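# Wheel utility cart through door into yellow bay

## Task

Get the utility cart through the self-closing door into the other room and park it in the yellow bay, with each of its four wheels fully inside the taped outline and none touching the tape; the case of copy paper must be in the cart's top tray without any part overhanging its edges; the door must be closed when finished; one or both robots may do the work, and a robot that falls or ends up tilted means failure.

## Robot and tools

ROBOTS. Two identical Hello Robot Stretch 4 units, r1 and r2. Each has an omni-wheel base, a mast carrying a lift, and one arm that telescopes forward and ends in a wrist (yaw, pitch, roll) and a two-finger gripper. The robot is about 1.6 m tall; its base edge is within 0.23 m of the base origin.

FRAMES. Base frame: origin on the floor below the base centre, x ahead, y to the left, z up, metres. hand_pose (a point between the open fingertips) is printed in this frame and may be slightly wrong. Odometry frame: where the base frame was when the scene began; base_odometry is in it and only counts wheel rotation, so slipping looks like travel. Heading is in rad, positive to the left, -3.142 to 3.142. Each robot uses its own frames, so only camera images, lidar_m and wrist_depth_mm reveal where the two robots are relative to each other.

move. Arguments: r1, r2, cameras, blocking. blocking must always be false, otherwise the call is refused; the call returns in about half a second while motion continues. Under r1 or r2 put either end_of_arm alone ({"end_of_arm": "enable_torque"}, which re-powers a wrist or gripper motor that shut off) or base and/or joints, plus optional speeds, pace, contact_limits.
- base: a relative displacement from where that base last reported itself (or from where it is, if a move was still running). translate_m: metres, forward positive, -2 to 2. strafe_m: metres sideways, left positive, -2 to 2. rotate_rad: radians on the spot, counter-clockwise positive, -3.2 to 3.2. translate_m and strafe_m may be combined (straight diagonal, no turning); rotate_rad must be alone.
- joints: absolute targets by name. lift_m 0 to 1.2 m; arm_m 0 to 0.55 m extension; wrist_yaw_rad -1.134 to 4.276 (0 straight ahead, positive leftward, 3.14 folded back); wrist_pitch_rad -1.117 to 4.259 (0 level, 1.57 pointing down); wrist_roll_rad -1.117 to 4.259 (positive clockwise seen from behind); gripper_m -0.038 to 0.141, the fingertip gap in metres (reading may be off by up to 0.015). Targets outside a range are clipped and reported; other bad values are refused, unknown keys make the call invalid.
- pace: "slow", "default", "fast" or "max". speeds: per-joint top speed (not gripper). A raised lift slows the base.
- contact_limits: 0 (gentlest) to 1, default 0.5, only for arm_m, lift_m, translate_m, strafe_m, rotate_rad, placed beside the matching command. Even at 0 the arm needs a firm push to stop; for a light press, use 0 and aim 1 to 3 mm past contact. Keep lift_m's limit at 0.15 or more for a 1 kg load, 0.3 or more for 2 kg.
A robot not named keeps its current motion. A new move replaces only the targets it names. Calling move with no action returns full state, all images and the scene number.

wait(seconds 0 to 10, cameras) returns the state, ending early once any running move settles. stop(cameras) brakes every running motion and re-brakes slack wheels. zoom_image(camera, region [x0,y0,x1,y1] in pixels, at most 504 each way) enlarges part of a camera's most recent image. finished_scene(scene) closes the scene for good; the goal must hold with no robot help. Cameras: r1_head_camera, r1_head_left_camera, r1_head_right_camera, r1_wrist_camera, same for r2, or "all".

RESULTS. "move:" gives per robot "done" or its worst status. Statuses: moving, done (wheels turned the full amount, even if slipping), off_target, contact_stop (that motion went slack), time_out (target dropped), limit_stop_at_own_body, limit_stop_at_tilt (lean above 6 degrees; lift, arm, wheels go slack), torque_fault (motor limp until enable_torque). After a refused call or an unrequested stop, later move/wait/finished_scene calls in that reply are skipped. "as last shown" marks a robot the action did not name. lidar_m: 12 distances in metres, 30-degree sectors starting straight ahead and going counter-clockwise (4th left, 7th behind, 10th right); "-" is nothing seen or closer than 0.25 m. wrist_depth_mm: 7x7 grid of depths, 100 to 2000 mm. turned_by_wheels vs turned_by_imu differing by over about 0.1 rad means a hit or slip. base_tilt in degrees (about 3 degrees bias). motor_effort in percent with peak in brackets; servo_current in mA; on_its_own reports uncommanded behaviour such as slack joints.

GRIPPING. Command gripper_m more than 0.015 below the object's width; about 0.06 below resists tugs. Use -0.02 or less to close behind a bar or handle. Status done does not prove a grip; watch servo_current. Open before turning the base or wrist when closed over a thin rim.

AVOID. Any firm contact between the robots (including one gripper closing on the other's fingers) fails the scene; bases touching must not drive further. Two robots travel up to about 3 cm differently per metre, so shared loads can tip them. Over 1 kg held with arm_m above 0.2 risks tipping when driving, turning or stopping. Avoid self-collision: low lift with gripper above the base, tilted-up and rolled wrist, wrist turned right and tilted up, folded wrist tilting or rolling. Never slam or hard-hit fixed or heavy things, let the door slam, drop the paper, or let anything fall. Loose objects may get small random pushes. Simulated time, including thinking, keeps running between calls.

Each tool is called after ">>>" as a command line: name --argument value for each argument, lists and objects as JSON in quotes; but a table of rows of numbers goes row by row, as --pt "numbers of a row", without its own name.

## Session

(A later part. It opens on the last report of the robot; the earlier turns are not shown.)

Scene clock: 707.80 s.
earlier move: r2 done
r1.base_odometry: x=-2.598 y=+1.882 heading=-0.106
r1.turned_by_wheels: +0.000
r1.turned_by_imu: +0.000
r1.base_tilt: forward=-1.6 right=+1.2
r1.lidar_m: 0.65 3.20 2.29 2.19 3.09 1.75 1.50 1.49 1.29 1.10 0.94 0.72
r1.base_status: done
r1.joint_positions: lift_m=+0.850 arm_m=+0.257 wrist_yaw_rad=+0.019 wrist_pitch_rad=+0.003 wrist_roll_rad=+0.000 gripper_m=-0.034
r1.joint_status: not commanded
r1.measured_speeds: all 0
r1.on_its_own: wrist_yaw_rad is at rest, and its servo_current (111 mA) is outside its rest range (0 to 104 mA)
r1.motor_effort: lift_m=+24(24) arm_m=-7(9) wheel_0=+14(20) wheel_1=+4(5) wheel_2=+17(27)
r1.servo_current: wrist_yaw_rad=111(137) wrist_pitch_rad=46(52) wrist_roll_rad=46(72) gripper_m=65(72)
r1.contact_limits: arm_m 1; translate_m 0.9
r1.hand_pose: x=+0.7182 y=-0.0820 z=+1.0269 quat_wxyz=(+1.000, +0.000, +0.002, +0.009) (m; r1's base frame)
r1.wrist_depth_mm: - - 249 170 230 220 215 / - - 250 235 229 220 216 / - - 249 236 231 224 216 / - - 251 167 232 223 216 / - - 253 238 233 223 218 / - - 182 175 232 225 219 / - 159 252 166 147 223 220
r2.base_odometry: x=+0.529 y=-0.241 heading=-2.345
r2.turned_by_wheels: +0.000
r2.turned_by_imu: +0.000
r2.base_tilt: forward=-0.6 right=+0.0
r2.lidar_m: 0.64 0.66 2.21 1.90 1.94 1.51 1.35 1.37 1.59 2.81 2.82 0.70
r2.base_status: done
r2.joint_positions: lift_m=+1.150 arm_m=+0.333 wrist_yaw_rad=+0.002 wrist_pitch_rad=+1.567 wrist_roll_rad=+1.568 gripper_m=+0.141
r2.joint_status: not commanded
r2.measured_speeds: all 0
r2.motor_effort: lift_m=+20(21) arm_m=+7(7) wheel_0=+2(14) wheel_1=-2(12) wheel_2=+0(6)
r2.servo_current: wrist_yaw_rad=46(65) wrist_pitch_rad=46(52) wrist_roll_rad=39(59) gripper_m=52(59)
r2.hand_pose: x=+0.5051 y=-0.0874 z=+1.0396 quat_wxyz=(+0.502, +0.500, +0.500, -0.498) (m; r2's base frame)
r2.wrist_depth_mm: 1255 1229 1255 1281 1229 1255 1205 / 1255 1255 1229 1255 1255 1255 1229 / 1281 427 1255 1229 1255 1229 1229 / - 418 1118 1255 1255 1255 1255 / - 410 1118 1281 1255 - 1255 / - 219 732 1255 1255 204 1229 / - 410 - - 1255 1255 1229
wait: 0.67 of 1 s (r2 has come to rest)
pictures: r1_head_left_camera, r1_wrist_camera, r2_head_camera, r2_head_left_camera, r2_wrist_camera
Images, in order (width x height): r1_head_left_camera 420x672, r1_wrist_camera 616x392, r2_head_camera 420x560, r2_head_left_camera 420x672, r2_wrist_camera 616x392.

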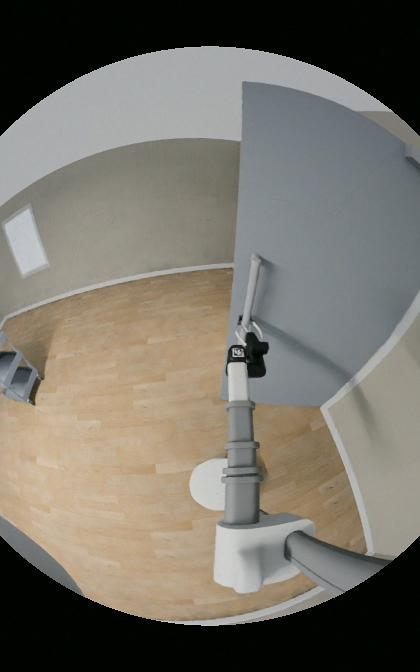

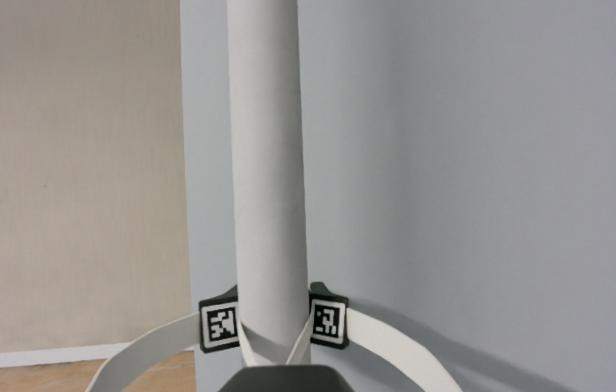

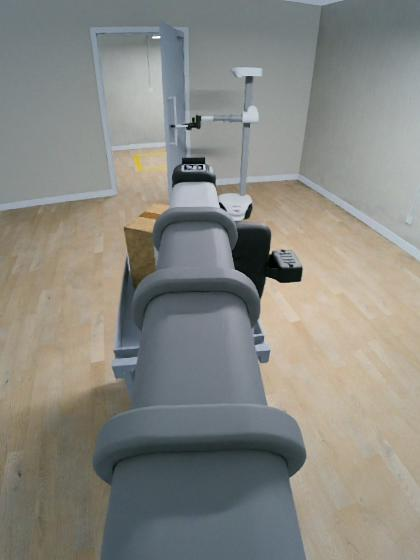

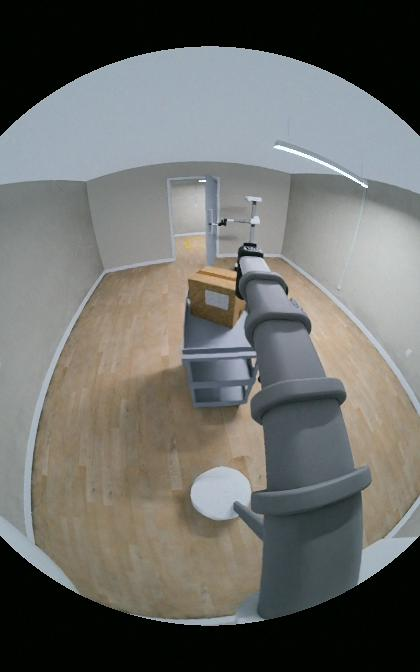

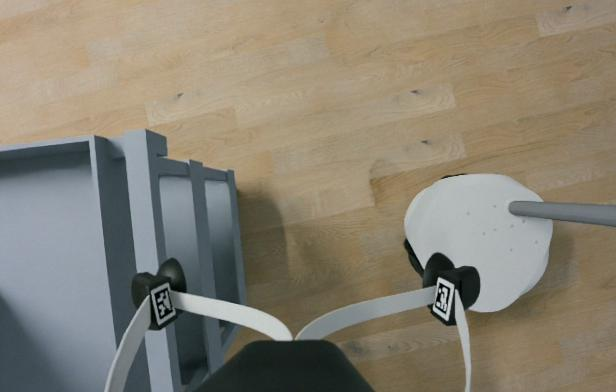

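>>> move --blocking false --r1 '{"base":{"translate_m":-0.2,"strafe_m":-0.1},"pace":"slow","contact_limits":{"translate_m":0.8}}' --r2 '{"base":{"translate_m":0.2}}'

>>> wait --seconds 2

>>> move --blocking false --r2 '{"joints":{"lift_m":0.99}}'

>>> wait --seconds 2

>>> wait --seconds 0.5 --cameras '["r1_wrist_camera","r2_head_left_camera","r2_wrist_camera"]'

Scene clock: 717.23 s.
move: r1 moving; r2 moving
r1.base_odometry: x=-2.611 y=+1.877 heading=-0.103
r1.turned_by_wheels: +0.003
r1.turned_by_imu: +0.005
r1.base_tilt: forward=-1.5 right=+1.3
r1.lidar_m: 0.64 3.21 2.30 2.21 3.02 1.76 1.50 1.49 1.30 1.10 0.95 0.71
r1.base_status: translate_m moving; strafe_m moving
r1.joint_positions: lift_m=+0.850 arm_m=+0.257 wrist_yaw_rad=+0.019 wrist_pitch_rad=+0.003 wrist_roll_rad=+0.000 gripper_m=-0.034
r1.joint_status: not commanded
r1.measured_speeds: translate_m=-0.047 strafe_m=-0.025 rotate_rad=+0.001 lift_m=+0.000 arm_m=+0.000 wrist_yaw_rad=+0.000 wrist_pitch_rad=+0.000 wrist_roll_rad=+0.000
r1.motor_effort: lift_m=+24(24) arm_m=-7(7) wheel_0=+9(13) wheel_1=-2(5) wheel_2=+22(24)
r1.servo_current: wrist_yaw_rad=98(117) wrist_pitch_rad=46(46) wrist_roll_rad=52(72) gripper_m=65(72)
r1.contact_limits: arm_m 1; translate_m 0.8
r1.hand_pose: x=+0.7182 y=-0.0820 z=+1.0269 quat_wxyz=(+1.000, +0.000, +0.002, +0.009) (m; r1's base frame)
r1.wrist_depth_mm: - - 247 236 229 222 214 / - - 248 235 230 222 216 / - - 249 236 230 223 216 / - - 251 169 232 222 216 / - - 253 237 231 224 218 / - - 180 177 231 225 217 / - 150 253 179 145 224 220
r2.base_odometry: x=+0.508 y=-0.264 heading=-2.345
r2.turned_by_wheels: +0.000
r2.turned_by_imu: +0.001
r2.base_tilt: forward=-0.7 right=+0.1
r2.lidar_m: 0.61 0.63 2.23 1.93 1.98 1.59 1.38 1.37 1.63 2.78 2.80 0.68
r2.base_status: translate_m moving
r2.joint_positions: lift_m=+1.150 arm_m=+0.333 wrist_yaw_rad=+0.002 wrist_pitch_rad=+1.567 wrist_roll_rad=+1.568 gripper_m=+0.141
r2.joint_status: not commanded
r2.measured_speeds: translate_m=+0.122 strafe_m=+0.000 rotate_rad=-0.003 lift_m=+0.000 arm_m=+0.000 wrist_yaw_rad=+0.000 wrist_pitch_rad=+0.000 wrist_roll_rad=+0.000
r2.motor_effort: lift_m=+20(20) arm_m=+7(7) wheel_0=+10(11) wheel_1=+7(8) wheel_2=-12(13)
r2.servo_current: wrist_yaw_rad=59(59) wrist_pitch_rad=52(52) wrist_roll_rad=46(59) gripper_m=46(59)
r2.hand_pose: x=+0.5051 y=-0.0874 z=+1.0396 quat_wxyz=(+0.502, +0.500, +0.500, -0.498) (m; r2's base frame)
r2.wrist_depth_mm: 1255 1255 1281 1281 1229 1281 1255 / 1255 1255 1255 1229 1255 1281 1229 / 1281 449 1255 1229 1255 1229 1229 / - 404 1078 1255 1229 - 1255 / - 410 798 1255 1255 - 1255 / - 191 421 1281 1255 204 1255 / - 433 404 - 1281 1255 1255
pictures: none

Scene clock: 718.80 s.
earlier move: r1 moving; r2 done
r1.base_odometry: x=-2.750 y=+1.825 heading=-0.103
r1.turned_by_wheels: +0.000
r1.turned_by_imu: +0.107
r1.base_tilt: forward=-1.5 right=+1.2
r1.lidar_m: 0.60 3.36 2.30 2.37 2.38 1.52 1.37 1.41 1.16 1.06 0.92 0.72
r1.base_status: translate_m moving; strafe_m moving
r1.joint_positions: lift_m=+0.850 arm_m=+0.257 wrist_yaw_rad=+0.019 wrist_pitch_rad=+0.003 wrist_roll_rad=+0.000 gripper_m=-0.034
r1.joint_status: not commanded
r1.measured_speeds: translate_m=-0.082 strafe_m=-0.044 rotate_rad=+0.005 lift_m=+0.000 arm_m=-0.003 wrist_yaw_rad=+0.000 wrist_pitch_rad=+0.000 wrist_roll_rad=+0.000
r1.motor_effort: lift_m=+24(24) arm_m=-7(8) wheel_0=+16(16) wheel_1=+0(5) wheel_2=+21(27)
r1.servo_current: wrist_yaw_rad=124(130) wrist_pitch_rad=52(52) wrist_roll_rad=46(72) gripper_m=65(72)
r1.contact_limits: arm_m 1; translate_m 0.8
r1.hand_pose: x=+0.7182 y=-0.0819 z=+1.0269 quat_wxyz=(+1.000, +0.000, +0.001, +0.009) (m; r1's base frame)
r1.wrist_depth_mm: - - 247 235 229 220 214 / - - 248 236 229 221 216 / - - 250 236 229 221 216 / - - 250 170 231 221 216 / - - 252 236 231 223 216 / - - 179 175 231 224 218 / - 151 252 178 145 224 218
r2.base_odometry: x=+0.390 y=-0.384 heading=-2.344
r2.turned_by_wheels: +0.000
r2.turned_by_imu: +0.000
r2.base_tilt: forward=-0.6 right=+0.1
r2.lidar_m: 0.42 0.46 2.29 1.95 1.98 1.76 1.54 1.54 1.82 2.75 2.74 0.50
r2.base_status: done
r2.joint_positions: lift_m=+1.150 arm_m=+0.333 wrist_yaw_rad=+0.002 wrist_pitch_rad=+1.567 wrist_roll_rad=+1.568 gripper_m=+0.141
r2.joint_status: not commanded
r2.measured_speeds: all 0
r2.motor_effort: lift_m=+20(20) arm_m=+7(7) wheel_0=+3(12) wheel_1=+4(8) wheel_2=-3(14)
r2.servo_current: wrist_yaw_rad=46(59) wrist_pitch_rad=46(52) wrist_roll_rad=39(59) gripper_m=52(59)
r2.hand_pose: x=+0.5051 y=-0.0874 z=+1.0396 quat_wxyz=(+0.502, +0.500, +0.500, -0.498) (m; r2's base frame)
r2.wrist_depth_mm: 1255 1281 1281 1255 1255 1229 1229 / 1281 1229 1281 1255 1255 1255 1205 / 1308 1255 1229 1229 1255 1229 1229 / - - - 455 1255 1229 1229 / 436 - - 402 1255 - 1229 / 364 220 - 166 1255 204 1255 / 375 - - - 1229 1255 1229
wait: 1.57 of 2 s (r2 has come to rest)
pictures: none

Scene clock: 719.30 s.
earlier move: r1 moving
move: r2 moving
r1.base_odometry: x=-2.791 y=+1.809 heading=-0.103
r1.turned_by_wheels: +0.000
r1.turned_by_imu: +0.025
r1.base_tilt: forward=-1.6 right=+1.2
r1.lidar_m: 0.63 3.36 2.30 2.69 2.26 1.47 1.35 1.37 1.14 1.02 0.95 0.71
r1.base_status: translate_m moving; strafe_m moving
r1.joint_positions: lift_m=+0.850 arm_m=+0.257 wrist_yaw_rad=+0.019 wrist_pitch_rad=+0.003 wrist_roll_rad=+0.000 gripper_m=-0.034
r1.joint_status: not commanded
r1.measured_speeds: translate_m=-0.055 strafe_m=-0.027 rotate_rad=-0.004 lift_m=+0.000 arm_m=+0.000 wrist_yaw_rad=+0.000 wrist_pitch_rad=+0.000 wrist_roll_rad=+0.000
r1.motor_effort: lift_m=+24(24) arm_m=-7(8) wheel_0=+15(15) wheel_1=+3(4) wheel_2=+20(26)
r1.servo_current: wrist_yaw_rad=111(124) wrist_pitch_rad=46(52) wrist_roll_rad=39(59) gripper_m=65(72)
r1.contact_limits: arm_m 1; translate_m 0.8
r1.hand_pose: x=+0.7182 y=-0.0819 z=+1.0269 quat_wxyz=(+1.000, +0.000, +0.001, +0.009) (m; r1's base frame)
r1.wrist_depth_mm: - - 167 235 228 220 213 / - - 167 235 229 220 215 / - - 249 236 230 222 215 / - - 164 236 231 222 216 / - - 250 236 231 223 216 / - - 179 171 230 223 218 / - 152 179 179 145 223 218
r2.base_odometry: x=+0.390 y=-0.384 heading=-2.344
r2.turned_by_wheels: +0.000
r2.turned_by_imu: +0.000
r2.base_tilt: forward=-0.6 right=+0.0
r2.lidar_m: 0.44 0.48 2.25 1.95 1.99 1.77 1.53 1.52 1.83 2.73 2.75 0.49
r2.base_status: not commanded
r2.joint_positions: lift_m=+1.112 arm_m=+0.333 wrist_yaw_rad=+0.002 wrist_pitch_rad=+1.567 wrist_roll_rad=+1.568 gripper_m=+0.141
r2.joint_status: lift_m moving
r2.measured_speeds: translate_m=+0.000 strafe_m=+0.000 rotate_rad=+0.000 lift_m=-0.146 arm_m=+0.000 wrist_yaw_rad=+0.000 wrist_pitch_rad=+0.000 wrist_roll_rad=+0.000
r2.motor_effort: lift_m=+14(19) arm_m=+7(7) wheel_0=+3(4) wheel_1=+4(5) wheel_2=-3(3)
r2.servo_current: wrist_yaw_rad=46(52) wrist_pitch_rad=46(46) wrist_roll_rad=52(52) gripper_m=52(52)
r2.hand_pose: x=+0.5051 y=-0.0874 z=+1.0022 quat_wxyz=(+0.502, +0.500, +0.500, -0.498) (m; r2's base frame)
r2.wrist_depth_mm: 1205 1205 1205 1229 1205 1205 1205 / 1205 1229 1182 1205 1205 1205 1205 / 1229 1229 1229 609 1205 1205 1205 / - - - 366 1229 - 1182 / 421 - - 392 1229 - 1205 / 362 203 - 166 1229 204 1205 / 370 - - - 1205 1182 1205
pictures: none

Scene clock: 720.43 s.
earlier move: r1 done; r2 moving
r1.base_odometry: x=-2.807 y=+1.803 heading=-0.103
r1.turned_by_wheels: +0.000
r1.turned_by_imu: +0.021
r1.base_tilt: forward=-1.6 right=+1.2
r1.lidar_m: 0.64 3.42 2.33 2.95 2.17 1.45 1.34 1.36 1.14 1.02 0.90 0.71
r1.base_status: done
r1.joint_positions: lift_m=+0.850 arm_m=+0.257 wrist_yaw_rad=+0.019 wrist_pitch_rad=+0.003 wrist_roll_rad=+0.000 gripper_m=-0.034
r1.joint_status: not commanded
r1.measured_speeds: all 0
r1.on_its_own: wrist_yaw_rad is at rest, and its servo_current (117 mA) is outside its rest range (0 to 104 mA)
r1.motor_effort: lift_m=+24(24) arm_m=-7(8) wheel_0=+15(20) wheel_1=+4(5) wheel_2=+17(26)
r1.servo_current: wrist_yaw_rad=117(130) wrist_pitch_rad=52(52) wrist_roll_rad=65(65) gripper_m=65(72)
r1.contact_limits: arm_m 1; translate_m 0.8
r1.hand_pose: x=+0.7182 y=-0.0819 z=+1.0269 quat_wxyz=(+1.000, +0.000, +0.001, +0.009) (m; r1's base frame)
r1.wrist_depth_mm: - - 250 171 229 220 213 / - - 250 234 230 220 216 / - - 250 236 230 221 216 / - - 251 167 230 221 215 / - - 252 236 230 222 216 / - - 182 170 231 224 218 / - 154 253 173 146 223 218
r2.base_odometry: x=+0.390 y=-0.384 heading=-2.344
r2.turned_by_wheels: +0.000
r2.turned_by_imu: +0.000
r2.base_tilt: forward=-0.7 right=+0.0
r2.lidar_m: 0.43 0.45 2.28 1.95 1.98 1.76 1.53 1.54 1.82 2.76 2.74 0.51
r2.base_status: not commanded
r2.joint_positions: lift_m=+0.990 arm_m=+0.333 wrist_yaw_rad=+0.002 wrist_pitch_rad=+1.567 wrist_roll_rad=+1.568 gripper_m=+0.141
r2.joint_status: lift_m moving
r2.measured_speeds: all 0
r2.motor_effort: lift_m=+16(19) arm_m=+7(7) wheel_0=+3(4) wheel_1=+4(5) wheel_2=-3(4)
r2.servo_current: wrist_yaw_rad=33(59) wrist_pitch_rad=33(52) wrist_roll_rad=39(59) gripper_m=46(59)
r2.hand_pose: x=+0.5051 y=-0.0874 z=+0.8801 quat_wxyz=(+0.502, +0.500, +0.500, -0.498) (m; r2's base frame)
r2.wrist_depth_mm: 1118 1098 1078 1078 1098 1060 1078 / 1098 1098 1098 1098 1098 1078 1078 / 260 265 270 265 1098 1098 1098 / - - 263 241 1098 - 1078 / - - - 242 1118 - - / - 189 190 242 1098 186 1098 / - - - - 1078 1098 1098
wait: 1.13 of 2 s (r1 has come to rest)
pictures: none

Scene clock: 720.53 s.
earlier move: r2 done
r1.base_odometry: x=-2.807 y=+1.803 heading=-0.103
r1.turned_by_wheels: +0.000
r1.turned_by_imu: +0.000
r1.base_tilt: forward=-1.6 right=+1.2
r1.lidar_m: 0.62 3.43 2.31 2.97 2.17 1.43 1.33 1.37 1.13 1.02 0.94 0.73
r1.base_status: done
r1.joint_positions: lift_m=+0.850 arm_m=+0.257 wrist_yaw_rad=+0.019 wrist_pitch_rad=+0.003 wrist_roll_rad=+0.000 gripper_m=-0.034
r1.joint_status: not commanded
r1.measured_speeds: all 0
r1.on_its_own: wrist_yaw_rad is at rest, and its servo_current (111 mA) is outside its rest range (0 to 104 mA)
r1.motor_effort: lift_m=+24(24) arm_m=-7(8) wheel_0=+15(20) wheel_1=+4(5) wheel_2=+17(26)
r1.servo_current: wrist_yaw_rad=111(130) wrist_pitch_rad=39(52) wrist_roll_rad=46(65) gripper_m=65(72)
r1.contact_limits: arm_m 1; translate_m 0.8
r1.hand_pose: x=+0.7182 y=-0.0819 z=+1.0269 quat_wxyz=(+1.000, +0.000, +0.001, +0.009) (m; r1's base frame)
r1.wrist_depth_mm: - - 249 234 229 220 213 / - - 249 234 230 221 215 / - - 251 236 230 221 214 / - - 252 167 231 222 216 / - - 252 237 231 223 216 / - - 182 166 231 224 217 / - 154 253 174 146 223 218
r2.base_odometry: x=+0.390 y=-0.384 heading=-2.344
r2.turned_by_wheels: +0.000
r2.turned_by_imu: +0.000
r2.base_tilt: forward=-0.7 right=+0.0
r2.lidar_m: 0.44 0.46 2.28 1.94 1.96 1.78 1.55 1.54 1.85 2.75 2.75 0.50
r2.base_status: not commanded
r2.joint_positions: lift_m=+0.990 arm_m=+0.333 wrist_yaw_rad=+0.002 wrist_pitch_rad=+1.567 wrist_roll_rad=+1.568 gripper_m=+0.141
r2.joint_status: all done
r2.measured_speeds: all 0
r2.motor_effort: lift_m=+14(19) arm_m=+7(7) wheel_0=+3(4) wheel_1=+4(5) wheel_2=-3(4)
r2.servo_current: wrist_yaw_rad=46(59) wrist_pitch_rad=39(52) wrist_roll_rad=46(59) gripper_m=46(59)
r2.hand_pose: x=+0.5051 y=-0.0874 z=+0.8801 quat_wxyz=(+0.502, +0.500, +0.500, -0.498) (m; r2's base frame)
r2.wrist_depth_mm: 1118 1118 1098 1078 1098 1078 1078 / 1098 1098 1078 1098 1078 1098 1078 / 260 265 268 266 1078 1098 1078 / - - 262 242 1078 - 1078 / - - - 242 1098 - - / - 189 191 242 1098 186 1098 / - - - - 1098 1098 1078
wait: 0.10 of 0.5 s (r2 has come to rest)
pictures: r1_wrist_camera, r2_head_left_camera, r2_wrist_camera
Images, in order (width x height): r1_wrist_camera 616x392, r2_head_left_camera 420x672, r2_wrist_camera 616x392.

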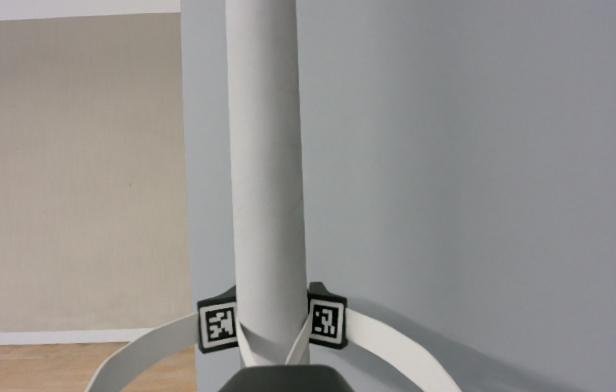

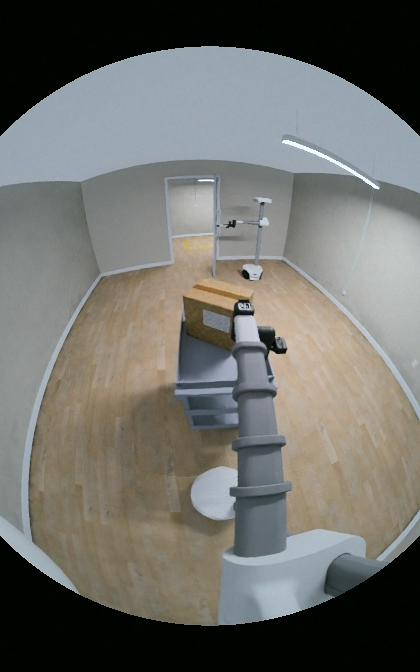

